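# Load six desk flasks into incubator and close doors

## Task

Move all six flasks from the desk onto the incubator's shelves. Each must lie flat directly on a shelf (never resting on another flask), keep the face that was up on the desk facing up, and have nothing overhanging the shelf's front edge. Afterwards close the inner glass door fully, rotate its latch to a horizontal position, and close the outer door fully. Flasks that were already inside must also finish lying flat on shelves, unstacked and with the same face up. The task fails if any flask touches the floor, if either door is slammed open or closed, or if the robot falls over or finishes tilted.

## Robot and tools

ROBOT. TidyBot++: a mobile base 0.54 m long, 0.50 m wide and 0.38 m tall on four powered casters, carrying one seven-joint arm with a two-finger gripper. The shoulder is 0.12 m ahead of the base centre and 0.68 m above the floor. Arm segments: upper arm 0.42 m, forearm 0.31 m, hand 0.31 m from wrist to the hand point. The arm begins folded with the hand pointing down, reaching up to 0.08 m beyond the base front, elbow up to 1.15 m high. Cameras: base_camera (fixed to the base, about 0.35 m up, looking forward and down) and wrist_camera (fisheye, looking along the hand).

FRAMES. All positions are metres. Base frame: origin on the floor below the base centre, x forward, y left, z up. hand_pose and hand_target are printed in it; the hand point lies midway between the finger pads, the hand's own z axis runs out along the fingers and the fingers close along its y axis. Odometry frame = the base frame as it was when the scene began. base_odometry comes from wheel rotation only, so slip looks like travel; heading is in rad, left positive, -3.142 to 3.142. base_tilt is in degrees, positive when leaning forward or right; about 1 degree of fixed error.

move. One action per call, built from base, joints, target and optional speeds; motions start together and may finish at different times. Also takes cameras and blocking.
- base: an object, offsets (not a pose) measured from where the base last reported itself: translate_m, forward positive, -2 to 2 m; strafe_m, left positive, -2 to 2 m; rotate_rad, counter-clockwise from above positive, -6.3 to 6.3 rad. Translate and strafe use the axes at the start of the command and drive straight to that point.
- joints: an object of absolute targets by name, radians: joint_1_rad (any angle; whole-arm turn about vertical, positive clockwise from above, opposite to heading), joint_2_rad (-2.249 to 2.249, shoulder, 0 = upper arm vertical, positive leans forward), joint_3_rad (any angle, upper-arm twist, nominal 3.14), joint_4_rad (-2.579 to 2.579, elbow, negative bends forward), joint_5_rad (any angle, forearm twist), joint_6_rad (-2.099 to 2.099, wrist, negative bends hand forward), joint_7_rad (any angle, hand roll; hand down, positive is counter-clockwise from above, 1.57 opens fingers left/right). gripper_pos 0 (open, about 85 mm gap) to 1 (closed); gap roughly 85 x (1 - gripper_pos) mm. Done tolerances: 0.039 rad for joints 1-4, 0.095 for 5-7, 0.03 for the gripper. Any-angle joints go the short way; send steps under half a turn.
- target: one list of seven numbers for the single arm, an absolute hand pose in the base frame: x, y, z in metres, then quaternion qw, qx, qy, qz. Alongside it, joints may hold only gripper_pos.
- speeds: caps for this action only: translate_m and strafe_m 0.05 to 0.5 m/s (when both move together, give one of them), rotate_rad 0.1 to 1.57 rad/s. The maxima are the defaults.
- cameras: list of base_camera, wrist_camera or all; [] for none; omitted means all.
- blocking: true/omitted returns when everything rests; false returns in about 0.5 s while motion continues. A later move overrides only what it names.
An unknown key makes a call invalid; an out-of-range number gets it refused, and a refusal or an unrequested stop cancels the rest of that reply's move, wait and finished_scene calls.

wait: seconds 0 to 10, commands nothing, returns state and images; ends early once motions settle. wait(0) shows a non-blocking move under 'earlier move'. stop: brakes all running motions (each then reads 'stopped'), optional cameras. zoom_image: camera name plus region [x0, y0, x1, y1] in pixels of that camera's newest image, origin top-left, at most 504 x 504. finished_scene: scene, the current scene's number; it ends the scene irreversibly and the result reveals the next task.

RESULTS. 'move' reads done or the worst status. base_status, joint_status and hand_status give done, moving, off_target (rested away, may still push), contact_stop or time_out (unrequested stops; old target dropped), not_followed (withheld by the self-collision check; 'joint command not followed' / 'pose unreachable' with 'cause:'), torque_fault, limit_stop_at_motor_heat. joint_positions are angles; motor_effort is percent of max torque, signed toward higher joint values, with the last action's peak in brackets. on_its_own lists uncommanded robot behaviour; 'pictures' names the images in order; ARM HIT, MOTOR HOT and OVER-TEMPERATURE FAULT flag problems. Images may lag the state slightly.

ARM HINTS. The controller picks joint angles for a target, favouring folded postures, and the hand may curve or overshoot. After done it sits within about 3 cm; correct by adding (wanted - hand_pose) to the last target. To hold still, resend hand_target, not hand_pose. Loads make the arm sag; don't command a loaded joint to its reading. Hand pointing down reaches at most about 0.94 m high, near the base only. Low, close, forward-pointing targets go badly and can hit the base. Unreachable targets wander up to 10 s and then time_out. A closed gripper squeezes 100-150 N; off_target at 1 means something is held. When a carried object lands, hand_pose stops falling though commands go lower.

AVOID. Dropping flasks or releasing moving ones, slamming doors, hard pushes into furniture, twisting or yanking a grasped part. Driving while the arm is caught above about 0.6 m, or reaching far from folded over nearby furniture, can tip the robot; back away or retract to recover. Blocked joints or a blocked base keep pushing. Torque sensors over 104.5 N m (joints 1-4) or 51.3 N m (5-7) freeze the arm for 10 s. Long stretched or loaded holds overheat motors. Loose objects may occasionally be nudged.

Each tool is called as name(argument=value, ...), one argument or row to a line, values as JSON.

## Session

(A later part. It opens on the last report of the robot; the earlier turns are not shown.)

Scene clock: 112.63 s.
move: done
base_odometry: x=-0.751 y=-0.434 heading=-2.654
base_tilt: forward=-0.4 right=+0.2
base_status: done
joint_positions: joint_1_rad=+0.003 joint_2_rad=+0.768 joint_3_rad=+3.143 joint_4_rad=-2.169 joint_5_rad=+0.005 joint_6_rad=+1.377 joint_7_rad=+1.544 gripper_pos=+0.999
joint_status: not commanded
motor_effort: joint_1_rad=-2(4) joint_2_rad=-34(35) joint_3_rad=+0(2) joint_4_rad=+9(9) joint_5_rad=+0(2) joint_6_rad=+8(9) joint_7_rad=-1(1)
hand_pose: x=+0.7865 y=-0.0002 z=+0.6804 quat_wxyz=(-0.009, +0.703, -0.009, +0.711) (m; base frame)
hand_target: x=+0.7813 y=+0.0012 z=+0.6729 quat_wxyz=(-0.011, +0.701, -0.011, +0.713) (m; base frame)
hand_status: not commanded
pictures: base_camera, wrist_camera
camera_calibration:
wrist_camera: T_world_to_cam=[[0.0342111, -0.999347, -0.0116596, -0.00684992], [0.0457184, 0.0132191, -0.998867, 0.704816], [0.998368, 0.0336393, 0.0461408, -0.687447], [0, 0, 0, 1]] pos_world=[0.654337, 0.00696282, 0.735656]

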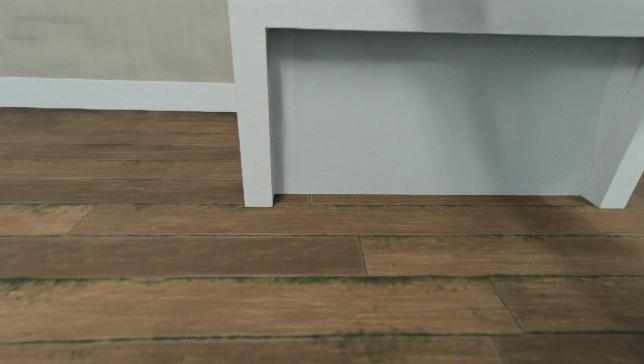

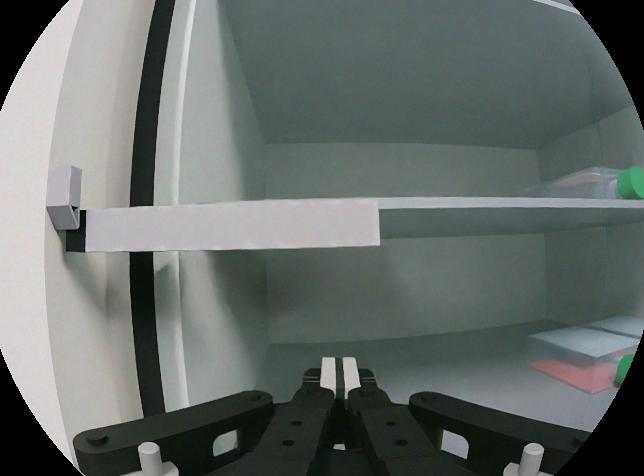

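move(
  joints={"joint_2_rad": 0.676, "joint_4_rad": -2.18, "joint_6_rad": 1.305},
  cameras=["wrist_camera"],
)

move(
  joints={"joint_2_rad": 0.60, "joint_4_rad": -2.173, "joint_6_rad": 1.22},
  cameras=["wrist_camera"],
)

Scene clock: 116.00 s.
move: done
base_odometry: x=-0.751 y=-0.434 heading=-2.654
base_tilt: forward=-0.4 right=+0.2
base_status: not commanded
joint_positions: joint_1_rad=+0.003 joint_2_rad=+0.679 joint_3_rad=+3.143 joint_4_rad=-2.169 joint_5_rad=+0.005 joint_6_rad=+1.332 joint_7_rad=+1.544 gripper_pos=+0.999
joint_status: all done
motor_effort: joint_1_rad=-1(1) joint_2_rad=-33(36) joint_3_rad=+0(0) joint_4_rad=+11(11) joint_5_rad=+0(1) joint_6_rad=+9(9) joint_7_rad=-1(1)
hand_pose: x=+0.7851 y=-0.0002 z=+0.7253 quat_wxyz=(-0.009, +0.687, -0.008, +0.726) (m; base frame)
hand_target: x=+0.7821 y=+0.0012 z=+0.7146 quat_wxyz=(-0.011, +0.700, -0.011, +0.714) (m; base frame)
hand_status: not commanded
pictures: wrist_camera
camera_calibration:
wrist_camera: T_world_to_cam=[[0.0346564, -0.999351, -0.00986901, -0.00794568], [0.0888767, 0.0129177, -0.995959, 0.713724], [0.99544, 0.0336392, 0.0892667, -0.717101], [0, 0, 0, 1]] pos_world=[0.650673, 0.00696255, 0.774774]

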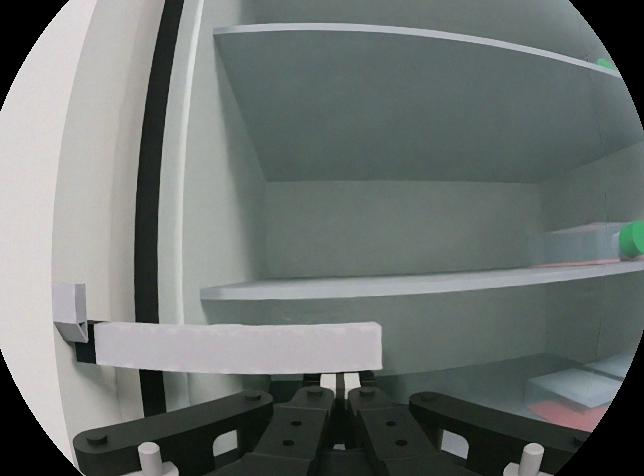

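Scene clock: 116.83 s.
move: done
base_odometry: x=-0.751 y=-0.434 heading=-2.654
base_tilt: forward=-0.4 right=+0.2
base_status: not commanded
joint_positions: joint_1_rad=+0.003 joint_2_rad=+0.632 joint_3_rad=+3.143 joint_4_rad=-2.169 joint_5_rad=+0.005 joint_6_rad=+1.233 joint_7_rad=+1.544 gripper_pos=+0.999
joint_status: all done
motor_effort: joint_1_rad=-1(1) joint_2_rad=-35(37) joint_3_rad=+0(1) joint_4_rad=+13(14) joint_5_rad=+1(1) joint_6_rad=+11(12) joint_7_rad=-1(1)
hand_pose: x=+0.7839 y=-0.0003 z=+0.7257 quat_wxyz=(-0.009, +0.706, -0.009, +0.708) (m; base frame)
hand_target: x=+0.7811 y=+0.0012 z=+0.7414 quat_wxyz=(-0.011, +0.701, -0.011, +0.713) (m; base frame)
hand_status: not commanded
pictures: wrist_camera
camera_calibration:
wrist_camera: T_world_to_cam=[[0.0337874, -0.999362, -0.0115879, -0.00611574], [0.0365311, 0.0128217, -0.99925, 0.757649], [0.998761, 0.0333388, 0.036941, -0.680545], [0, 0, 0, 1]] pos_world=[0.652231, 0.00686235, 0.78215]

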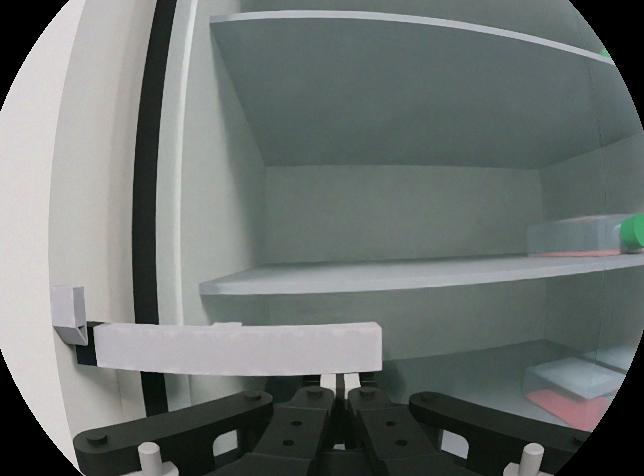

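move(
  joints={"joint_2_rad": 0.53, "joint_4_rad": -2.15, "joint_6_rad": 1.13},
  cameras=["wrist_camera"],
)

move(
  joints={"joint_2_rad": 0.47, "joint_4_rad": -2.13, "joint_6_rad": 1.05},
  cameras=["wrist_camera"],
)

Scene clock: 121.17 s.
move: off_target
base_odometry: x=-0.751 y=-0.434 heading=-2.654
base_tilt: forward=-0.4 right=+0.2
base_status: not commanded
joint_positions: joint_1_rad=+0.003 joint_2_rad=+0.581 joint_3_rad=+3.143 joint_4_rad=-2.169 joint_5_rad=+0.005 joint_6_rad=+1.124 joint_7_rad=+1.544 gripper_pos=+0.999
joint_status: joint_2_rad off_target (ended at +0.581, target +0.530); the others done
motor_effort: joint_1_rad=-1(2) joint_2_rad=-38(39) joint_3_rad=+0(0) joint_4_rad=+16(16) joint_5_rad=+0(1) joint_6_rad=+13(14) joint_7_rad=-1(1)
hand_pose: x=+0.7808 y=-0.0003 z=+0.7259 quat_wxyz=(-0.008, +0.726, -0.009, +0.687) (m; base frame)
hand_target: x=+0.7830 y=+0.0011 z=+0.7699 quat_wxyz=(-0.011, +0.700, -0.011, +0.714) (m; base frame)
hand_status: not commanded
pictures: wrist_camera
camera_calibration:
wrist_camera: T_world_to_cam=[[0.0328718, -0.999371, -0.0132975, -0.0040911], [-0.0206979, 0.0126211, -0.999706, 0.803014], [0.999245, 0.0331374, -0.02027, -0.636307], [0, 0, 0, 1]] pos_world=[0.652582, 0.0068621, 0.789826]

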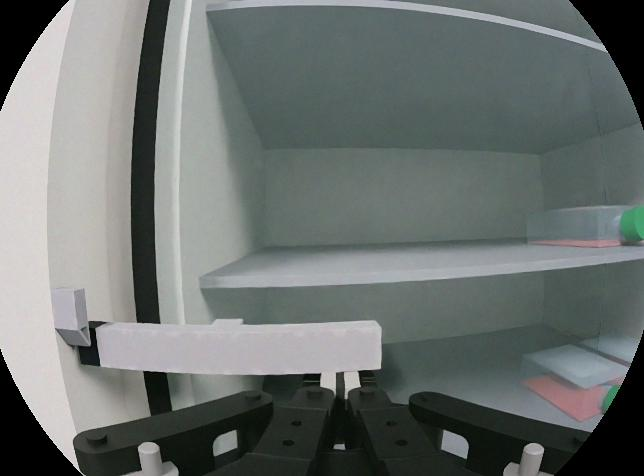

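Scene clock: 121.93 s.
move: off_target
base_odometry: x=-0.751 y=-0.434 heading=-2.654
base_tilt: forward=-0.4 right=+0.2
base_status: not commanded
joint_positions: joint_1_rad=+0.003 joint_2_rad=+0.536 joint_3_rad=+3.143 joint_4_rad=-2.169 joint_5_rad=+0.005 joint_6_rad=+1.029 joint_7_rad=+1.544 gripper_pos=+0.999
joint_status: joint_2_rad off_target (ended at +0.536, target +0.470); the others done
motor_effort: joint_1_rad=-1(2) joint_2_rad=-40(41) joint_3_rad=+0(0) joint_4_rad=+18(19) joint_5_rad=+0(1) joint_6_rad=+15(17) joint_7_rad=-1(1)
hand_pose: x=+0.7765 y=-0.0004 z=+0.7263 quat_wxyz=(-0.008, +0.743, -0.009, +0.669) (m; base frame)
hand_target: x=+0.7828 y=+0.0011 z=+0.7941 quat_wxyz=(-0.011, +0.700, -0.011, +0.714) (m; base frame)
hand_status: not commanded
pictures: wrist_camera
camera_calibration:
wrist_camera: T_world_to_cam=[[0.0318708, -0.999382, -0.0148105, -0.00211399], [-0.0708083, 0.0125231, -0.997411, 0.840501], [0.996981, 0.032837, -0.0703654, -0.593851], [0, 0, 0, 1]] pos_world=[0.65164, 0.00686189, 0.796507]

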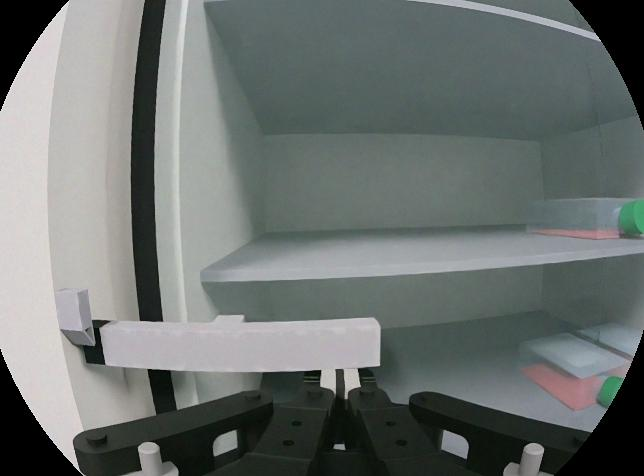

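move(
  joints={"joint_2_rad": 0.40, "joint_4_rad": -2.09, "joint_6_rad": 1.0},
  cameras=["wrist_camera"],
)

Scene clock: 125.50 s.
move: off_target
base_odometry: x=-0.751 y=-0.434 heading=-2.654
base_tilt: forward=-0.4 right=+0.2
base_status: not commanded
joint_positions: joint_1_rad=+0.003 joint_2_rad=+0.500 joint_3_rad=+3.143 joint_4_rad=-2.161 joint_5_rad=+0.005 joint_6_rad=+0.945 joint_7_rad=+1.544 gripper_pos=+0.999
joint_status: joint_2_rad off_target (ended at +0.500, target +0.400); joint_4_rad off_target (ended at -2.161, target -2.090); the others done
motor_effort: joint_1_rad=-1(2) joint_2_rad=-46(46) joint_3_rad=+0(0) joint_4_rad=+23(24) joint_5_rad=+0(1) joint_6_rad=+20(20) joint_7_rad=-1(1)
hand_pose: x=+0.7740 y=-0.0005 z=+0.7272 quat_wxyz=(-0.008, +0.757, -0.009, +0.654) (m; base frame)
hand_target: x=+0.7838 y=+0.0011 z=+0.8445 quat_wxyz=(-0.011, +0.678, -0.010, +0.735) (m; base frame)
hand_status: not commanded
pictures: wrist_camera
camera_calibration:
wrist_camera: T_world_to_cam=[[0.0310534, -0.99939, -0.0159737, -0.00067365], [-0.1112, 0.0124278, -0.99372, 0.869884], [0.993313, 0.0326346, -0.110746, -0.559091], [0, 0, 0, 1]] pos_world=[0.652104, 0.00676173, 0.802494]

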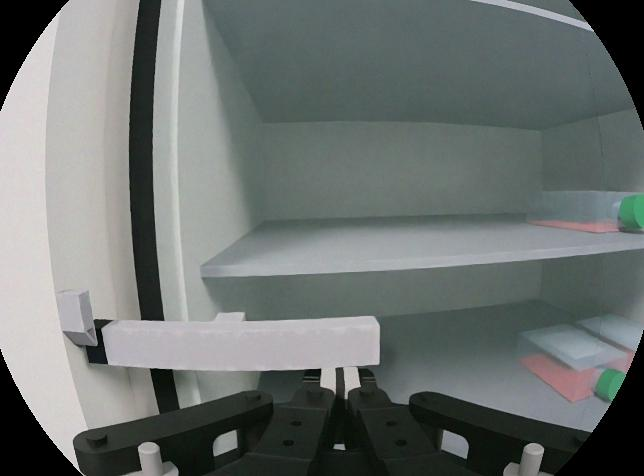

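zoom_image(
  camera="wrist_camera",
  region=[40, 260, 400, 420],
)

Scaled by 1.400.

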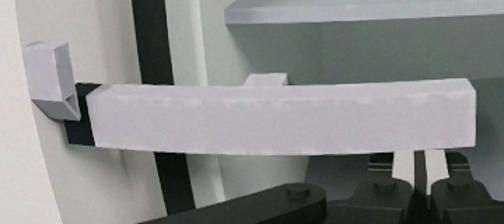

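move(
  base={"translate_m": -0.012},
  speeds={"translate_m": 0.05},
  cameras=["wrist_camera"],
)

Scene clock: 134.27 s.
move: done
base_odometry: x=-0.741 y=-0.428 heading=-2.654
base_tilt: forward=-0.4 right=+0.2
base_status: done
joint_positions: joint_1_rad=+0.003 joint_2_rad=+0.496 joint_3_rad=+3.143 joint_4_rad=-2.160 joint_5_rad=+0.005 joint_6_rad=+0.940 joint_7_rad=+1.544 gripper_pos=+0.999
joint_status: not commanded
motor_effort: joint_1_rad=-1(2) joint_2_rad=-45(49) joint_3_rad=-1(2) joint_4_rad=+25(26) joint_5_rad=+1(1) joint_6_rad=+20(21) joint_7_rad=-1(1)
hand_pose: x=+0.7741 y=-0.0003 z=+0.7287 quat_wxyz=(-0.008, +0.756, -0.009, +0.654) (m; base frame)
hand_target: x=+0.7838 y=+0.0011 z=+0.8445 quat_wxyz=(-0.011, +0.678, -0.010, +0.735) (m; base frame)
hand_status: not commanded
pictures: wrist_camera
camera_calibration:
wrist_camera: T_world_to_cam=[[0.0312581, -0.999384, -0.0159841, -0.000579576], [-0.110906, 0.0124252, -0.993753, 0.871119], [0.993339, 0.0328355, -0.110449, -0.559298], [0, 0, 0, 1]] pos_world=[0.652203, 0.00696181, 0.803894]

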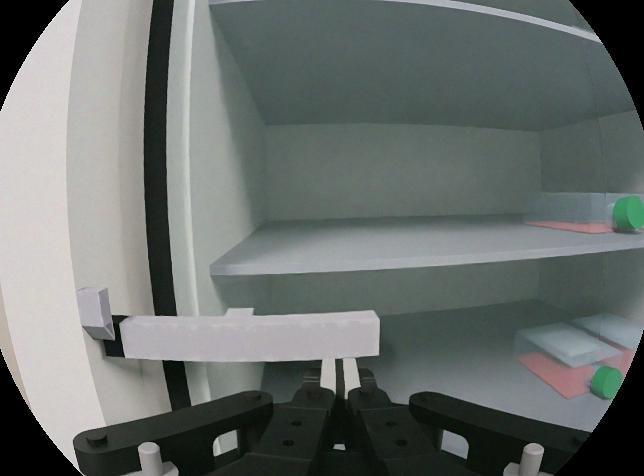

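wait(
  seconds=2,
  cameras=["wrist_camera"],
)

Scene clock: 137.30 s.
base_odometry: x=-0.741 y=-0.428 heading=-2.654
base_tilt: forward=-0.4 right=+0.2
base_status: done
joint_positions: joint_1_rad=+0.003 joint_2_rad=+0.496 joint_3_rad=+3.143 joint_4_rad=-2.160 joint_5_rad=+0.005 joint_6_rad=+0.940 joint_7_rad=+1.544 gripper_pos=+0.999
joint_status: not commanded
motor_effort: joint_1_rad=-1(2) joint_2_rad=-46(49) joint_3_rad=-1(2) joint_4_rad=+25(26) joint_5_rad=+1(1) joint_6_rad=+20(21) joint_7_rad=-1(1)
hand_pose: x=+0.7741 y=-0.0003 z=+0.7287 quat_wxyz=(-0.008, +0.756, -0.009, +0.654) (m; base frame)
hand_target: x=+0.7838 y=+0.0011 z=+0.8445 quat_wxyz=(-0.011, +0.678, -0.010, +0.735) (m; base frame)
hand_status: not commanded
wait: 2.00 s; at rest from the start
pictures: wrist_camera
camera_calibration:
wrist_camera: T_world_to_cam=[[0.0312581, -0.999384, -0.0159841, -0.000579576], [-0.110906, 0.0124252, -0.993753, 0.871119], [0.993339, 0.0328355, -0.110449, -0.559298], [0, 0, 0, 1]] pos_world=[0.652203, 0.00696181, 0.803894]

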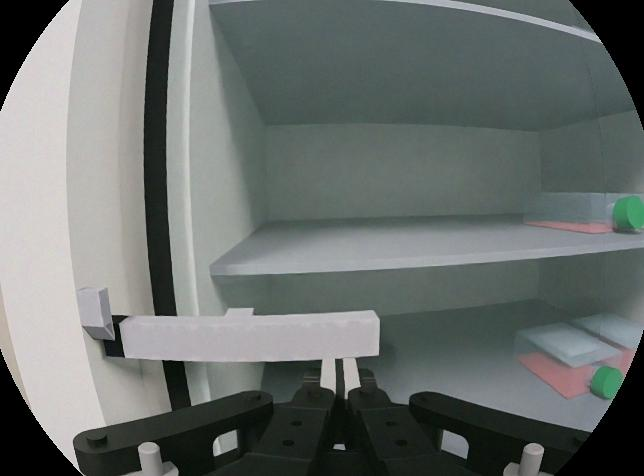

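move(
  joints={"joint_2_rad": 0.33, "joint_4_rad": -2.05, "joint_6_rad": 0.85},
  cameras=["wrist_camera"],
)

Scene clock: 139.43 s.
move: off_target
base_odometry: x=-0.741 y=-0.428 heading=-2.654
base_tilt: forward=-0.4 right=+0.2
base_status: not commanded
joint_positions: joint_1_rad=+0.003 joint_2_rad=+0.439 joint_3_rad=+3.143 joint_4_rad=-2.133 joint_5_rad=+0.005 joint_6_rad=+0.784 joint_7_rad=+1.544 gripper_pos=+0.999
joint_status: joint_2_rad off_target (ended at +0.439, target +0.330); joint_4_rad off_target (ended at -2.133, target -2.050); the others done
motor_effort: joint_1_rad=-1(2) joint_2_rad=-48(49) joint_3_rad=+0(1) joint_4_rad=+27(28) joint_5_rad=+1(1) joint_6_rad=+22(22) joint_7_rad=-1(1)
hand_pose: x=+0.7712 y=-0.0005 z=+0.7305 quat_wxyz=(-0.007, +0.780, -0.010, +0.626) (m; base frame)
hand_target: x=+0.7833 y=+0.0011 z=+0.8651 quat_wxyz=(-0.011, +0.692, -0.011, +0.721) (m; base frame)
hand_status: not commanded
pictures: wrist_camera
camera_calibration:
wrist_camera: T_world_to_cam=[[0.0295552, -0.999402, -0.0179331, 0.00209876], [-0.182975, 0.0122284, -0.983041, 0.920352], [0.982673, 0.0323353, -0.182505, -0.495383], [0, 0, 0, 1]] pos_world=[0.655139, 0.00686143, 0.814373]

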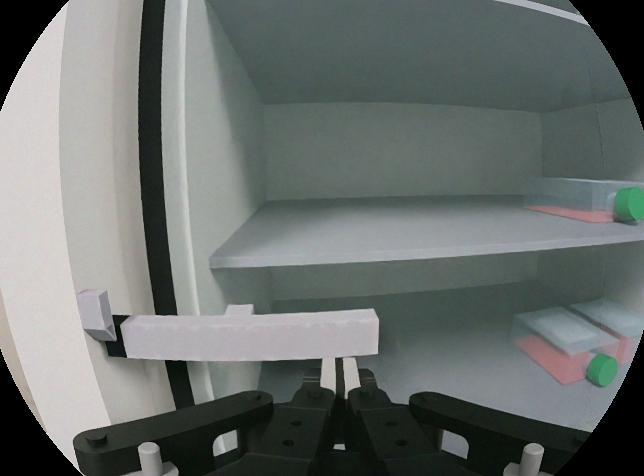

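move(
  joints={"joint_2_rad": 0.25, "joint_4_rad": -1.97, "joint_6_rad": 0.75},
  cameras=["wrist_camera"],
)

Scene clock: 149.30 s.
move: done
base_odometry: x=-0.741 y=-0.428 heading=-2.654
base_tilt: forward=-0.4 right=+0.2
base_status: not commanded
joint_positions: joint_1_rad=+0.003 joint_2_rad=+0.235 joint_3_rad=+3.143 joint_4_rad=-1.960 joint_5_rad=+0.005 joint_6_rad=+0.769 joint_7_rad=+1.544 gripper_pos=+0.999
joint_status: all done
motor_effort: joint_1_rad=-1(3) joint_2_rad=-27(51) joint_3_rad=+1(3) joint_4_rad=+19(33) joint_5_rad=+1(2) joint_6_rad=+8(25) joint_7_rad=-1(1)
hand_pose: x=+0.7801 y=-0.0005 z=+0.9518 quat_wxyz=(-0.008, +0.654, -0.008, +0.756) (m; base frame)
hand_target: x=+0.7832 y=+0.0011 z=+0.9308 quat_wxyz=(-0.011, +0.670, -0.010, +0.742) (m; base frame)
hand_status: not commanded
pictures: wrist_camera
camera_calibration:
wrist_camera: T_world_to_cam=[[0.0338332, -0.999415, -0.00489884, -0.0100103], [0.177284, 0.0108254, -0.9841, 0.859635], [0.983578, 0.0324268, 0.177547, -0.807068], [0, 0, 0, 1]] pos_world=[0.641753, 0.00686025, 0.98921]

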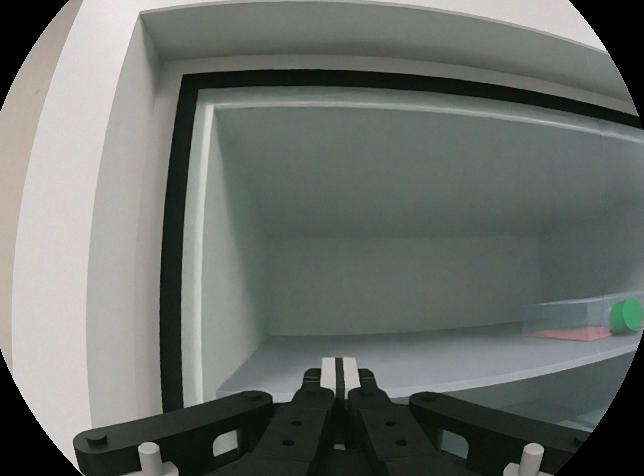

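move(
  base={"translate_m": -0.15},
  joints={"joint_2_rad": 0.5, "joint_4_rad": -2.05, "joint_6_rad": 1.1},
  cameras=["wrist_camera"],
)

Scene clock: 152.33 s.
move: done
base_odometry: x=-0.608 y=-0.358 heading=-2.654
base_tilt: forward=-0.4 right=+0.2
base_status: done
joint_positions: joint_1_rad=+0.003 joint_2_rad=+0.473 joint_3_rad=+3.143 joint_4_rad=-2.033 joint_5_rad=+0.005 joint_6_rad=+1.054 joint_7_rad=+1.544 gripper_pos=+0.999
joint_status: all done
motor_effort: joint_1_rad=-1(1) joint_2_rad=-31(33) joint_3_rad=+0(1) joint_4_rad=+16(19) joint_5_rad=+0(1) joint_6_rad=+8(9) joint_7_rad=-1(1)
hand_pose: x=+0.8065 y=-0.0003 z=+0.8402 quat_wxyz=(-0.009, +0.664, -0.008, +0.748) (m; base frame)
hand_target: x=+0.8051 y=+0.0011 z=+0.8276 quat_wxyz=(-0.011, +0.663, -0.010, +0.748) (m; base frame)
hand_status: not commanded
pictures: wrist_camera
camera_calibration:
wrist_camera: T_world_to_cam=[[0.0347277, -0.999376, -0.00651499, -0.0105405], [0.151814, 0.0117185, -0.98834, 0.769063], [0.987799, 0.0333337, 0.152126, -0.795218], [0, 0, 0, 1]] pos_world=[0.669127, 0.00696139, 0.881]

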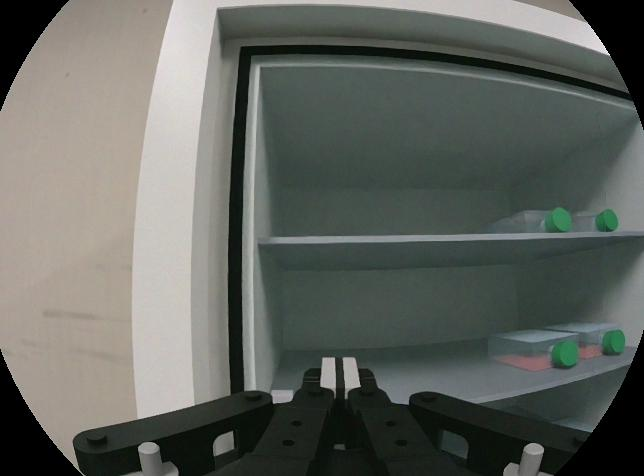

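move(
  base={"translate_m": -0.12},
  joints={"joint_2_rad": 0.5, "joint_4_rad": -2.05, "joint_6_rad": 0.95},
  cameras=["wrist_camera"],
)

Scene clock: 155.13 s.
move: done
base_odometry: x=-0.502 y=-0.302 heading=-2.654
base_tilt: forward=-0.4 right=+0.2
base_status: done
joint_positions: joint_1_rad=+0.003 joint_2_rad=+0.482 joint_3_rad=+3.143 joint_4_rad=-2.036 joint_5_rad=+0.005 joint_6_rad=+0.948 joint_7_rad=+1.544 gripper_pos=+0.999
joint_status: all done
motor_effort: joint_1_rad=-1(2) joint_2_rad=-31(34) joint_3_rad=+0(1) joint_4_rad=+15(17) joint_5_rad=+0(1) joint_6_rad=+8(10) joint_7_rad=-1(1)
hand_pose: x=+0.8090 y=-0.0004 z=+0.7993 quat_wxyz=(-0.008, +0.707, -0.009, +0.707) (m; base frame)
hand_target: x=+0.8072 y=+0.0011 z=+0.7810 quat_wxyz=(-0.011, +0.717, -0.011, +0.697) (m; base frame)
hand_status: not commanded
pictures: wrist_camera
camera_calibration:
wrist_camera: T_world_to_cam=[[0.0333188, -0.999388, -0.0106896, -0.00656331], [0.0339717, 0.0118218, -0.999353, 0.832395], [0.998867, 0.0329341, 0.0343448, -0.70629], [0, 0, 0, 1]] pos_world=[0.677431, 0.00686132, 0.856044]

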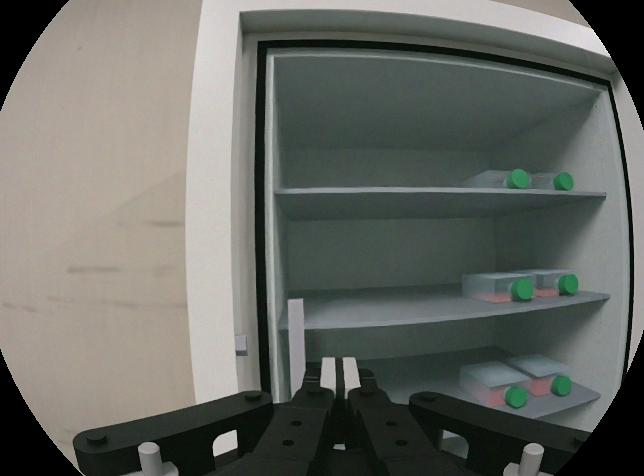

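move(
  base={"strafe_m": 0.047},
  joints={"joint_2_rad": 0.542, "joint_4_rad": -2.155, "joint_6_rad": 1.146, "gripper_pos": 0.3},
  cameras=[],
)

move(
  base={"translate_m": 0.2},
  speeds={"translate_m": 0.2},
  cameras=["wrist_camera"],
)

Scene clock: 161.63 s.
move: done
base_odometry: x=-0.480 y=-0.343 heading=-2.654
base_tilt: forward=-0.4 right=+0.2
base_status: done
joint_positions: joint_1_rad=-0.004 joint_2_rad=+0.514 joint_3_rad=+3.142 joint_4_rad=-2.136 joint_5_rad=+0.005 joint_6_rad=+1.101 joint_7_rad=+1.544 gripper_pos=+0.300
joint_status: all done
motor_effort: joint_1_rad=-1(4) joint_2_rad=-31(32) joint_3_rad=+0(2) joint_4_rad=+14(15) joint_5_rad=+0(1) joint_6_rad=+8(9) joint_7_rad=-1(1)
hand_pose: x=+0.7856 y=+0.0053 z=+0.7779 quat_wxyz=(-0.012, +0.699, -0.006, +0.715) (m; base frame)
hand_target: x=+0.7825 y=+0.0011 z=+0.7647 quat_wxyz=(-0.011, +0.700, -0.011, +0.714) (m; base frame)
hand_status: not commanded
pictures: none
No camera images: "cameras" was empty.

Scene clock: 163.37 s.
move: done
base_odometry: x=-0.657 y=-0.437 heading=-2.654
base_tilt: forward=-0.4 right=+0.2
base_status: done
joint_positions: joint_1_rad=-0.004 joint_2_rad=+0.518 joint_3_rad=+3.142 joint_4_rad=-2.137 joint_5_rad=+0.005 joint_6_rad=+1.103 joint_7_rad=+1.544 gripper_pos=+0.300
joint_status: not commanded
motor_effort: joint_1_rad=+0(2) joint_2_rad=-31(32) joint_3_rad=+0(1) joint_4_rad=+13(14) joint_5_rad=+0(1) joint_6_rad=+8(9) joint_7_rad=-1(1)
hand_pose: x=+0.7856 y=+0.0053 z=+0.7755 quat_wxyz=(-0.012, +0.700, -0.006, +0.714) (m; base frame)
hand_target: x=+0.7825 y=+0.0011 z=+0.7647 quat_wxyz=(-0.011, +0.700, -0.011, +0.714) (m; base frame)
hand_status: not commanded
pictures: wrist_camera
camera_calibration:
wrist_camera: T_world_to_cam=[[0.0423054, -0.999042, -0.0112287, -0.00695316], [0.053228, 0.0134765, -0.998491, 0.793596], [0.997686, 0.0416439, 0.0537471, -0.696559], [0, 0, 0, 1]] pos_world=[0.653, 0.0113661, 0.829759]

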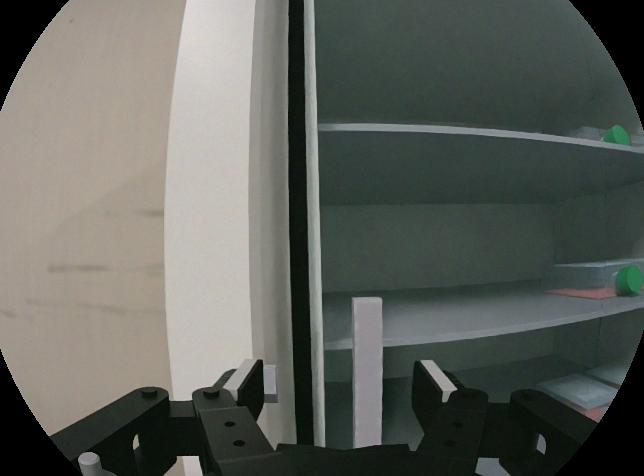

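move(
  base={"strafe_m": -0.022, "translate_m": 0.07},
  speeds={"translate_m": 0.1},
  cameras=["wrist_camera"],
)

Scene clock: 166.93 s.
move: done
base_odometry: x=-0.729 y=-0.451 heading=-2.654
base_tilt: forward=-0.4 right=+0.2
base_status: done
joint_positions: joint_1_rad=-0.004 joint_2_rad=+0.519 joint_3_rad=+3.142 joint_4_rad=-2.137 joint_5_rad=+0.005 joint_6_rad=+1.104 joint_7_rad=+1.544 gripper_pos=+0.300
joint_status: not commanded
motor_effort: joint_1_rad=+1(2) joint_2_rad=-31(32) joint_3_rad=+0(1) joint_4_rad=+13(14) joint_5_rad=+1(1) joint_6_rad=+8(8) joint_7_rad=-1(1)
hand_pose: x=+0.7856 y=+0.0053 z=+0.7746 quat_wxyz=(-0.012, +0.701, -0.006, +0.713) (m; base frame)
hand_target: x=+0.7825 y=+0.0011 z=+0.7647 quat_wxyz=(-0.011, +0.700, -0.011, +0.714) (m; base frame)
hand_status: not commanded
pictures: wrist_camera
camera_calibration:
wrist_camera: T_world_to_cam=[[0.0422897, -0.999042, -0.0112849, -0.00690525], [0.0519249, 0.0134774, -0.99856, 0.793705], [0.997755, 0.0416428, 0.0524451, -0.695481], [0, 0, 0, 1]] pos_world=[0.652999, 0.0113661, 0.828958]

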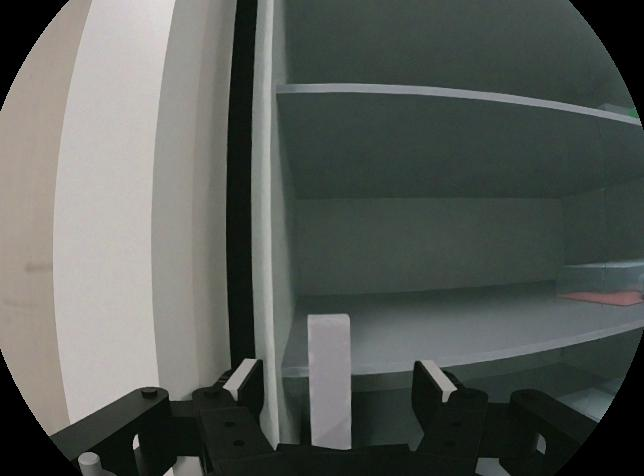

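move(
  base={"strafe_m": 0.007, "translate_m": 0.005},
  speeds={"translate_m": 0.1},
  cameras=[],
)

move(
  joints={"gripper_pos": 0.85},
  cameras=["wrist_camera"],
)

Scene clock: 170.50 s.
move: done
base_odometry: x=-0.730 y=-0.459 heading=-2.654
base_tilt: forward=-0.4 right=+0.2
base_status: done
joint_positions: joint_1_rad=-0.004 joint_2_rad=+0.520 joint_3_rad=+3.141 joint_4_rad=-2.137 joint_5_rad=+0.005 joint_6_rad=+1.104 joint_7_rad=+1.544 gripper_pos=+0.300
joint_status: not commanded
motor_effort: joint_1_rad=-1(4) joint_2_rad=-31(32) joint_3_rad=+0(2) joint_4_rad=+13(14) joint_5_rad=+1(1) joint_6_rad=+8(9) joint_7_rad=-1(1)
hand_pose: x=+0.7856 y=+0.0052 z=+0.7744 quat_wxyz=(-0.012, +0.701, -0.006, +0.713) (m; base frame)
hand_target: x=+0.7825 y=+0.0011 z=+0.7647 quat_wxyz=(-0.011, +0.700, -0.011, +0.714) (m; base frame)
hand_status: not commanded
pictures: none
No camera images: "cameras" was empty.

Scene clock: 171.33 s.
move: done
base_odometry: x=-0.730 y=-0.459 heading=-2.654
base_tilt: forward=-0.4 right=+0.2
base_status: not commanded
joint_positions: joint_1_rad=-0.001 joint_2_rad=+0.520 joint_3_rad=+3.143 joint_4_rad=-2.137 joint_5_rad=+0.004 joint_6_rad=+1.104 joint_7_rad=+1.544 gripper_pos=+0.837
joint_status: all done
motor_effort: joint_1_rad=-1(4) joint_2_rad=-32(32) joint_3_rad=+0(3) joint_4_rad=+13(14) joint_5_rad=+0(4) joint_6_rad=+8(9) joint_7_rad=-1(1)
hand_pose: x=+0.7856 y=+0.0028 z=+0.7744 quat_wxyz=(-0.010, +0.701, -0.007, +0.713) (m; base frame)
hand_target: x=+0.7825 y=+0.0011 z=+0.7647 quat_wxyz=(-0.011, +0.700, -0.011, +0.714) (m; base frame)
hand_status: not commanded
pictures: wrist_camera
camera_calibration:
wrist_camera: T_world_to_cam=[[0.0383585, -0.999204, -0.01092, -0.00664113], [0.0517918, 0.0129013, -0.998575, 0.793733], [0.997921, 0.0377383, 0.0522454, -0.69532], [0, 0, 0, 1]] pos_world=[0.65302, 0.00936413, 0.828856]

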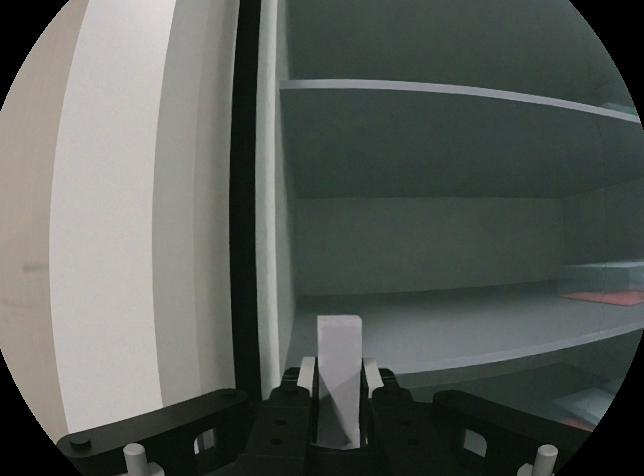

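move(
  joints={"gripper_pos": 0.93},
  cameras=[],
)

move(
  base={"translate_m": -0.072, "strafe_m": -0.129, "rotate_rad": 0.15},
  speeds={"strafe_m": 0.08, "rotate_rad": 0.1},
  cameras=["wrist_camera"],
)

Scene clock: 174.60 s.
move: off_target
base_odometry: x=-0.730 y=-0.459 heading=-2.654
base_tilt: forward=-0.4 right=+0.2
base_status: not commanded
joint_positions: joint_1_rad=-0.001 joint_2_rad=+0.520 joint_3_rad=+3.143 joint_4_rad=-2.137 joint_5_rad=+0.004 joint_6_rad=+1.104 joint_7_rad=+1.544 gripper_pos=+0.851
joint_status: gripper_pos off_target (ended at +0.851, target +0.930)
motor_effort: joint_1_rad=+0(1) joint_2_rad=-31(32) joint_3_rad=+0(0) joint_4_rad=+13(13) joint_5_rad=-1(1) joint_6_rad=+8(9) joint_7_rad=-1(1)
hand_pose: x=+0.7856 y=+0.0028 z=+0.7744 quat_wxyz=(-0.010, +0.701, -0.007, +0.713) (m; base frame)
hand_target: x=+0.7825 y=+0.0011 z=+0.7647 quat_wxyz=(-0.011, +0.700, -0.011, +0.714) (m; base frame)
hand_status: not commanded
pictures: none
No camera images: "cameras" was empty.

Scene clock: 177.00 s.
move: done
base_odometry: x=-0.727 y=-0.311 heading=-2.503
base_tilt: forward=-0.4 right=+0.2
base_status: done
joint_positions: joint_1_rad=+0.006 joint_2_rad=+0.520 joint_3_rad=+3.146 joint_4_rad=-2.138 joint_5_rad=+0.004 joint_6_rad=+1.106 joint_7_rad=+1.544 gripper_pos=+0.851
joint_status: not commanded
motor_effort: joint_1_rad=+0(9) joint_2_rad=-31(33) joint_3_rad=+0(7) joint_4_rad=+12(15) joint_5_rad=-1(4) joint_6_rad=+8(9) joint_7_rad=-1(2)
hand_pose: x=+0.7855 y=-0.0039 z=+0.7742 quat_wxyz=(-0.006, +0.700, -0.010, +0.714) (m; base frame)
hand_target: x=+0.7825 y=+0.0011 z=+0.7647 quat_wxyz=(-0.011, +0.700, -0.011, +0.714) (m; base frame)
hand_status: not commanded
pictures: wrist_camera
camera_calibration:
wrist_camera: T_world_to_cam=[[0.0280488, -0.999564, -0.00918757, -0.0065485], [0.0524792, 0.010651, -0.998565, 0.793141], [0.998228, 0.0275264, 0.0527551, -0.695748], [0, 0, 0, 1]] pos_world=[0.653076, 0.00415805, 0.828647]

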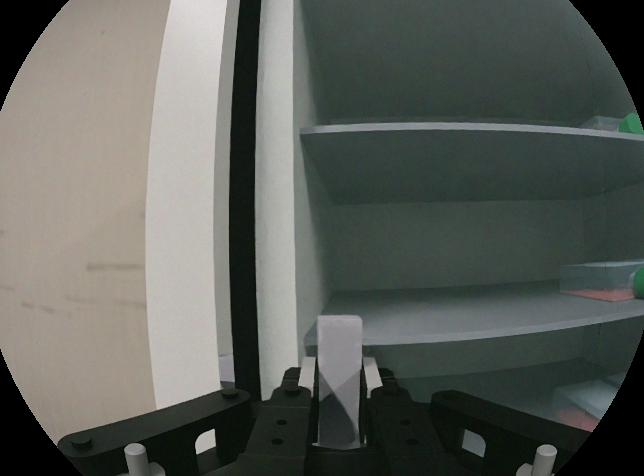

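move(
  base={"translate_m": -0.123, "strafe_m": -0.268, "rotate_rad": 0.3},
  speeds={"strafe_m": 0.1, "rotate_rad": 0.12},
  cameras=["wrist_camera","base_camera"],
)

Scene clock: 187.33 s.
move: done
base_odometry: x=-0.788 y=-0.023 heading=-2.202
base_tilt: forward=-0.4 right=+0.2
base_status: done
joint_positions: joint_1_rad=+0.018 joint_2_rad=+0.521 joint_3_rad=+3.154 joint_4_rad=-2.139 joint_5_rad=+0.004 joint_6_rad=+1.108 joint_7_rad=+1.544 gripper_pos=+0.851
joint_status: not commanded
motor_effort: joint_1_rad=-2(14) joint_2_rad=-31(33) joint_3_rad=-2(10) joint_4_rad=+11(14) joint_5_rad=+0(7) joint_6_rad=+8(10) joint_7_rad=-1(2)
hand_pose: x=+0.7853 y=-0.0162 z=+0.7743 quat_wxyz=(+0.002, +0.700, -0.015, +0.714) (m; base frame)
hand_target: x=+0.7825 y=+0.0011 z=+0.7647 quat_wxyz=(-0.011, +0.700, -0.011, +0.714) (m; base frame)
hand_status: not commanded
pictures: base_camera, wrist_camera
camera_calibration:
wrist_camera: T_world_to_cam=[[0.00869416, -0.999948, -0.00529251, -0.0066465], [0.0536218, 0.00575131, -0.998545, 0.792344], [0.998523, 0.00839771, 0.053669, -0.696338], [0, 0, 0, 1]] pos_world=[0.65288, -0.00535552, 0.828527]

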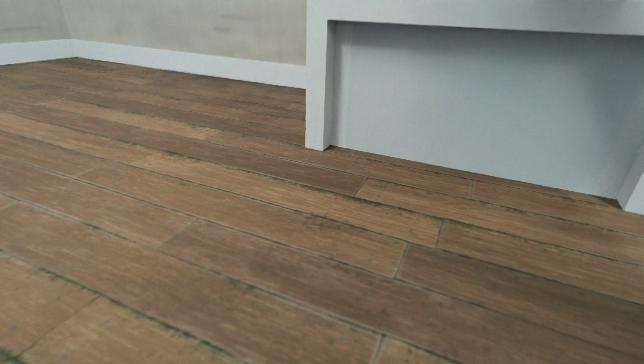

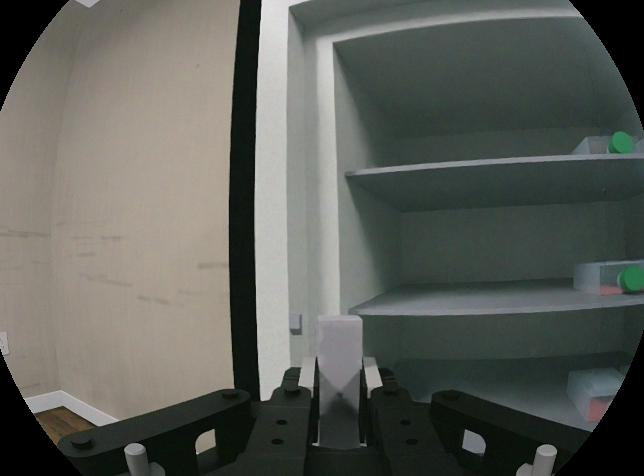

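move(
  joints={"gripper_pos": 0.3},
  cameras=[],
)

move(
  base={"translate_m": -0.25},
  speeds={"translate_m": 0.2},
  cameras=[],
)

move(
  base={"rotate_rad": -0.45},
  joints={"gripper_pos": 1.0},
)

Scene clock: 192.77 s.
move: done
base_odometry: x=-0.788 y=-0.023 heading=-2.202
base_tilt: forward=-0.4 right=+0.2
base_status: not commanded
joint_positions: joint_1_rad=+0.014 joint_2_rad=+0.521 joint_3_rad=+3.153 joint_4_rad=-2.139 joint_5_rad=+0.004 joint_6_rad=+1.108 joint_7_rad=+1.544 gripper_pos=+0.300
joint_status: all done
motor_effort: joint_1_rad=+0(3) joint_2_rad=-31(31) joint_3_rad=+0(2) joint_4_rad=+13(13) joint_5_rad=+0(1) joint_6_rad=+8(9) joint_7_rad=-1(1)
hand_pose: x=+0.7853 y=-0.0132 z=+0.7743 quat_wxyz=(+0.000, +0.700, -0.014, +0.714) (m; base frame)
hand_target: x=+0.7825 y=+0.0011 z=+0.7647 quat_wxyz=(-0.011, +0.700, -0.011, +0.714) (m; base frame)
hand_status: not commanded
pictures: none
No camera images: "cameras" was empty.

Scene clock: 194.73 s.
move: done
base_odometry: x=-0.641 y=+0.179 heading=-2.202
base_tilt: forward=-0.4 right=+0.2
base_status: done
joint_positions: joint_1_rad=+0.014 joint_2_rad=+0.522 joint_3_rad=+3.153 joint_4_rad=-2.140 joint_5_rad=+0.004 joint_6_rad=+1.108 joint_7_rad=+1.544 gripper_pos=+0.300
joint_status: not commanded
motor_effort: joint_1_rad=+0(2) joint_2_rad=-31(33) joint_3_rad=+0(1) joint_4_rad=+14(15) joint_5_rad=+0(1) joint_6_rad=+8(9) joint_7_rad=-1(1)
hand_pose: x=+0.7852 y=-0.0131 z=+0.7731 quat_wxyz=(+0.000, +0.701, -0.014, +0.713) (m; base frame)
hand_target: x=+0.7825 y=+0.0011 z=+0.7647 quat_wxyz=(-0.011, +0.700, -0.011, +0.714) (m; base frame)
hand_status: not commanded
pictures: none
No camera images: "cameras" was empty.

Scene clock: 196.30 s.
move: done
base_odometry: x=-0.641 y=+0.179 heading=-2.652
base_tilt: forward=-0.4 right=+0.2
base_status: done
joint_positions: joint_1_rad=+0.011 joint_2_rad=+0.522 joint_3_rad=+3.150 joint_4_rad=-2.140 joint_5_rad=+0.004 joint_6_rad=+1.108 joint_7_rad=+1.544 gripper_pos=+0.999
joint_status: all done
motor_effort: joint_1_rad=+0(5) joint_2_rad=-31(31) joint_3_rad=+0(3) joint_4_rad=+13(14) joint_5_rad=+0(2) joint_6_rad=+8(9) joint_7_rad=-1(1)
hand_pose: x=+0.7852 y=-0.0096 z=+0.7731 quat_wxyz=(-0.002, +0.701, -0.013, +0.713) (m; base frame)
hand_target: x=+0.7825 y=+0.0011 z=+0.7647 quat_wxyz=(-0.011, +0.700, -0.011, +0.714) (m; base frame)
hand_status: not commanded
pictures: base_camera, wrist_camera
camera_calibration:
wrist_camera: T_world_to_cam=[[0.0188292, -0.999794, -0.00753473, -0.00630405], [0.0517119, 0.00849982, -0.998626, 0.792744], [0.998485, 0.0184137, 0.0518613, -0.694753], [0, 0, 0, 1]] pos_world=[0.652824, -0.000247995, 0.827638]

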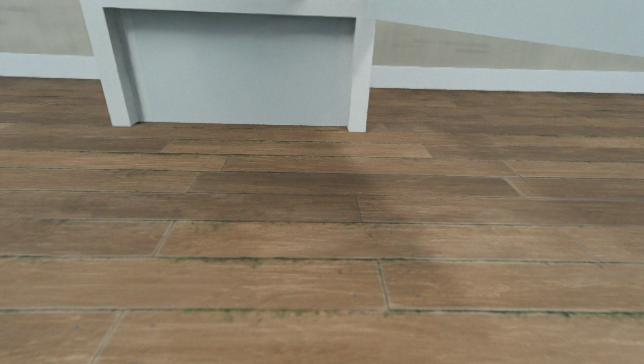

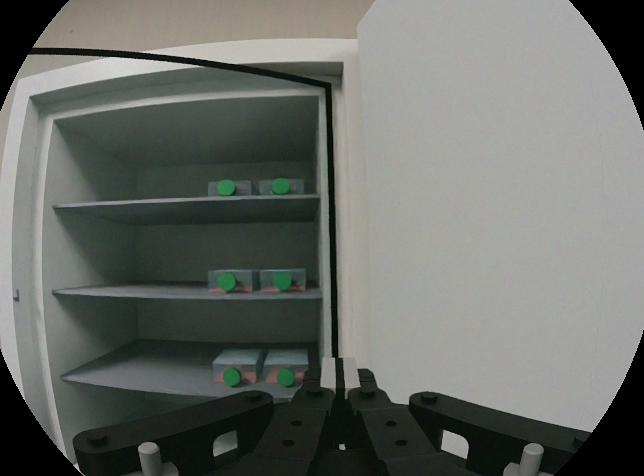

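move(
  base={"strafe_m": 0.70},
  cameras=["wrist_camera"],
)

Scene clock: 229.67 s.
move: done
base_odometry: x=-0.311 y=-0.438 heading=-2.653
base_tilt: forward=-0.4 right=+0.2
base_status: done
joint_positions: joint_1_rad=+0.005 joint_2_rad=+0.522 joint_3_rad=+3.149 joint_4_rad=-2.140 joint_5_rad=+0.004 joint_6_rad=+1.108 joint_7_rad=+1.544 gripper_pos=+0.999
joint_status: not commanded
motor_effort: joint_1_rad=-1(5) joint_2_rad=-31(31) joint_3_rad=+0(2) joint_4_rad=+13(14) joint_5_rad=+0(1) joint_6_rad=+9(9) joint_7_rad=-1(1)
hand_pose: x=+0.7853 y=-0.0052 z=+0.7731 quat_wxyz=(-0.005, +0.701, -0.011, +0.713) (m; base frame)
hand_target: x=+0.7825 y=+0.0011 z=+0.7647 quat_wxyz=(-0.011, +0.700, -0.011, +0.714) (m; base frame)
hand_status: not commanded
pictures: wrist_camera
camera_calibration:
wrist_camera: T_world_to_cam=[[0.0255653, -0.999642, -0.00795265, -0.00685217], [0.0516428, 0.00926528, -0.998623, 0.792758], [0.998338, 0.0251194, 0.0518611, -0.694708], [0, 0, 0, 1]] pos_world=[0.652788, 0.00325578, 0.82764]

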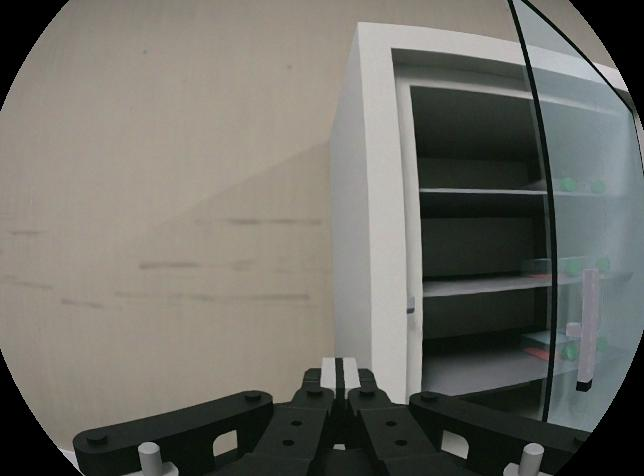

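move(
  base={"strafe_m": -0.10},
  cameras=[],
)

move(
  base={"translate_m": 0.34},
  speeds={"translate_m": 0.2},
  cameras=["wrist_camera"],
)

Scene clock: 233.03 s.
move: done
base_odometry: x=-0.358 y=-0.350 heading=-2.653
base_tilt: forward=-0.4 right=+0.2
base_status: done
joint_positions: joint_1_rad=+0.006 joint_2_rad=+0.522 joint_3_rad=+3.148 joint_4_rad=-2.140 joint_5_rad=+0.004 joint_6_rad=+1.108 joint_7_rad=+1.544 gripper_pos=+0.999
joint_status: not commanded
motor_effort: joint_1_rad=-1(4) joint_2_rad=-31(31) joint_3_rad=+0(2) joint_4_rad=+12(14) joint_5_rad=+0(1) joint_6_rad=+8(9) joint_7_rad=-1(1)
hand_pose: x=+0.7852 y=-0.0050 z=+0.7731 quat_wxyz=(-0.005, +0.701, -0.011, +0.713) (m; base frame)
hand_target: x=+0.7825 y=+0.0011 z=+0.7647 quat_wxyz=(-0.011, +0.700, -0.011, +0.714) (m; base frame)
hand_status: not commanded
pictures: none
No camera images: "cameras" was empty.

Scene clock: 235.50 s.
move: done
base_odometry: x=-0.658 y=-0.510 heading=-2.652
base_tilt: forward=-0.4 right=+0.2
base_status: done
joint_positions: joint_1_rad=+0.006 joint_2_rad=+0.523 joint_3_rad=+3.148 joint_4_rad=-2.140 joint_5_rad=+0.004 joint_6_rad=+1.108 joint_7_rad=+1.544 gripper_pos=+0.999
joint_status: not commanded
motor_effort: joint_1_rad=-1(2) joint_2_rad=-31(33) joint_3_rad=+0(1) joint_4_rad=+13(15) joint_5_rad=+0(1) joint_6_rad=+8(9) joint_7_rad=-1(1)
hand_pose: x=+0.7852 y=-0.0050 z=+0.7723 quat_wxyz=(-0.005, +0.701, -0.011, +0.713) (m; base frame)
hand_target: x=+0.7825 y=+0.0011 z=+0.7647 quat_wxyz=(-0.011, +0.700, -0.011, +0.714) (m; base frame)
hand_status: not commanded
pictures: wrist_camera
camera_calibration:
wrist_camera: T_world_to_cam=[[0.0259928, -0.999625, -0.00865918, -0.00645433], [0.0504155, 0.00996192, -0.998679, 0.792901], [0.99839, 0.0255219, 0.0506555, -0.693809], [0, 0, 0, 1]] pos_world=[0.652885, 0.00335657, 0.826943]

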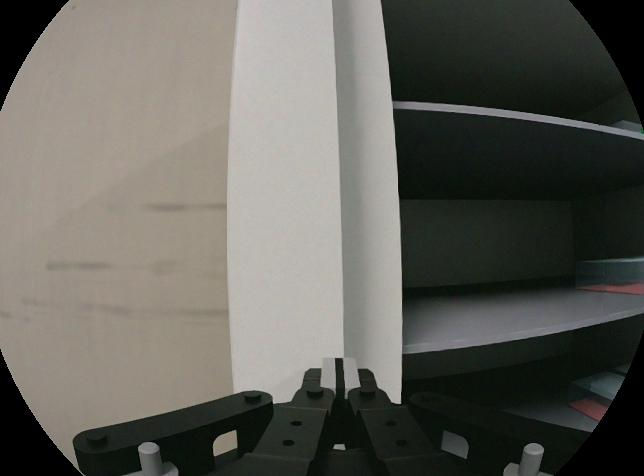

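move(
  base={"strafe_m": -0.2, "translate_m": -0.05},
  speeds={"strafe_m": 0.1},
  cameras=["wrist_camera"],
)

move(
  base={"strafe_m": -0.2, "translate_m": -0.05},
  speeds={"strafe_m": 0.1},
  cameras=["wrist_camera"],
)

Scene clock: 243.10 s.
move: done
base_odometry: x=-0.709 y=-0.310 heading=-2.652
base_tilt: forward=-0.4 right=+0.2
base_status: done
joint_positions: joint_1_rad=-0.002 joint_2_rad=+0.523 joint_3_rad=+3.141 joint_4_rad=-2.141 joint_5_rad=+0.004 joint_6_rad=+1.109 joint_7_rad=+1.544 gripper_pos=+0.999
joint_status: not commanded
motor_effort: joint_1_rad=+0(4) joint_2_rad=-31(32) joint_3_rad=+0(4) joint_4_rad=+13(15) joint_5_rad=+0(2) joint_6_rad=+8(9) joint_7_rad=-1(2)
hand_pose: x=+0.7850 y=+0.0044 z=+0.7721 quat_wxyz=(-0.011, +0.701, -0.007, +0.713) (m; base frame)
hand_target: x=+0.7825 y=+0.0011 z=+0.7647 quat_wxyz=(-0.011, +0.700, -0.011, +0.714) (m; base frame)
hand_status: not commanded
pictures: wrist_camera
camera_calibration:
wrist_camera: T_world_to_cam=[[0.0407885, -0.999097, -0.0118608, -0.00615123], [0.0497202, 0.0138856, -0.998667, 0.793167], [0.99793, 0.0401444, 0.0502417, -0.693125], [0, 0, 0, 1]] pos_world=[0.652505, 0.0106659, 0.82686]

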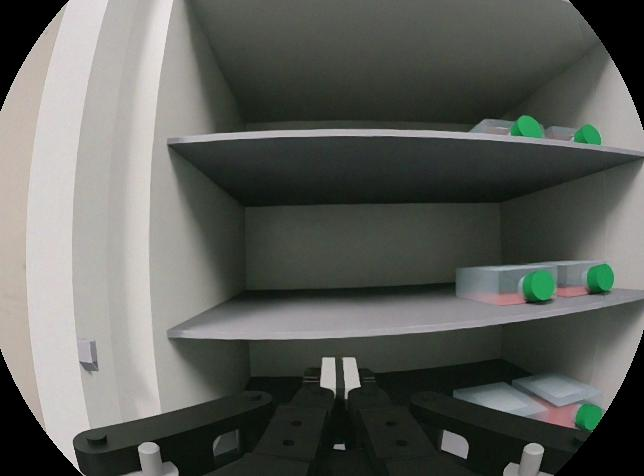

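Scene clock: 245.73 s.
move: done
base_odometry: x=-0.759 y=-0.110 heading=-2.652
base_tilt: forward=-0.4 right=+0.2
base_status: done
joint_positions: joint_1_rad=-0.121 joint_2_rad=+0.499 joint_3_rad=+3.051 joint_4_rad=-2.203 joint_5_rad=+0.023 joint_6_rad=+1.122 joint_7_rad=+1.544 gripper_pos=+0.999
joint_status: not commanded
motor_effort: joint_1_rad=+21(25) joint_2_rad=-19(33) joint_3_rad=+18(21) joint_4_rad=+23(27) joint_5_rad=-8(10) joint_6_rad=+6(9) joint_7_rad=-1(1)
hand_pose: x=+0.7505 y=+0.1323 z=+0.7657 quat_wxyz=(-0.099, +0.707, +0.057, +0.698) (m; base frame)
hand_target: x=+0.7825 y=+0.0011 z=+0.7647 quat_wxyz=(-0.011, +0.700, -0.011, +0.714) (m; base frame)
hand_status: not commanded
pictures: wrist_camera
camera_calibration:
wrist_camera: T_world_to_cam=[[0.251742, -0.966628, -0.0475039, -0.012411], [0.015839, 0.0531932, -0.998459, 0.80675], [0.967665, 0.250601, 0.0287013, -0.652276], [0, 0, 0, 1]] pos_world=[0.621531, 0.108551, 0.823638]

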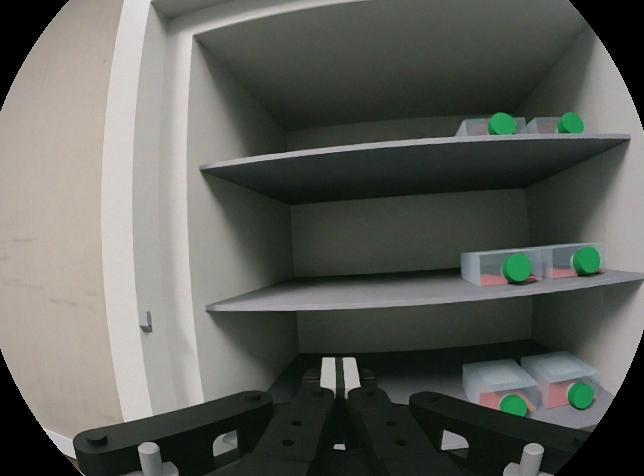

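move(
  base={"translate_m": -0.10},
  speeds={"translate_m": 0.1},
  cameras=["wrist_camera"],
)

Scene clock: 256.67 s.
move: done
base_odometry: x=-0.670 y=-0.063 heading=-2.651
base_tilt: forward=-0.4 right=+0.2
base_status: done
joint_positions: joint_1_rad=+0.000 joint_2_rad=+0.520 joint_3_rad=+3.141 joint_4_rad=-2.158 joint_5_rad=+0.024 joint_6_rad=+1.120 joint_7_rad=+1.544 gripper_pos=+0.999
joint_status: not commanded
motor_effort: joint_1_rad=-1(19) joint_2_rad=-31(32) joint_3_rad=+0(17) joint_4_rad=+13(23) joint_5_rad=+0(13) joint_6_rad=+8(13) joint_7_rad=-1(1)
hand_pose: x=+0.7797 y=+0.0087 z=+0.7698 quat_wxyz=(-0.014, +0.703, +0.002, +0.712) (m; base frame)
hand_target: x=+0.7825 y=+0.0011 z=+0.7647 quat_wxyz=(-0.011, +0.700, -0.011, +0.714) (m; base frame)
hand_status: not commanded
pictures: wrist_camera
camera_calibration:
wrist_camera: T_world_to_cam=[[0.0566207, -0.998391, -0.00324035, -0.0206364], [0.0468178, 0.00589709, -0.998886, 0.793508], [0.997297, 0.0564059, 0.0470763, -0.685151], [0, 0, 0, 1]] pos_world=[0.647318, 0.013364, 0.824812]

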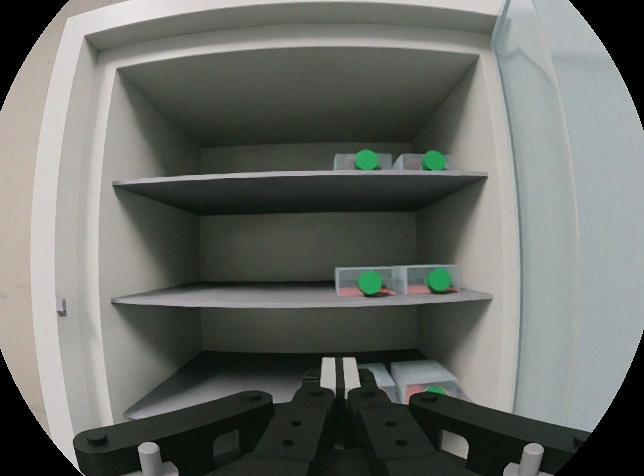

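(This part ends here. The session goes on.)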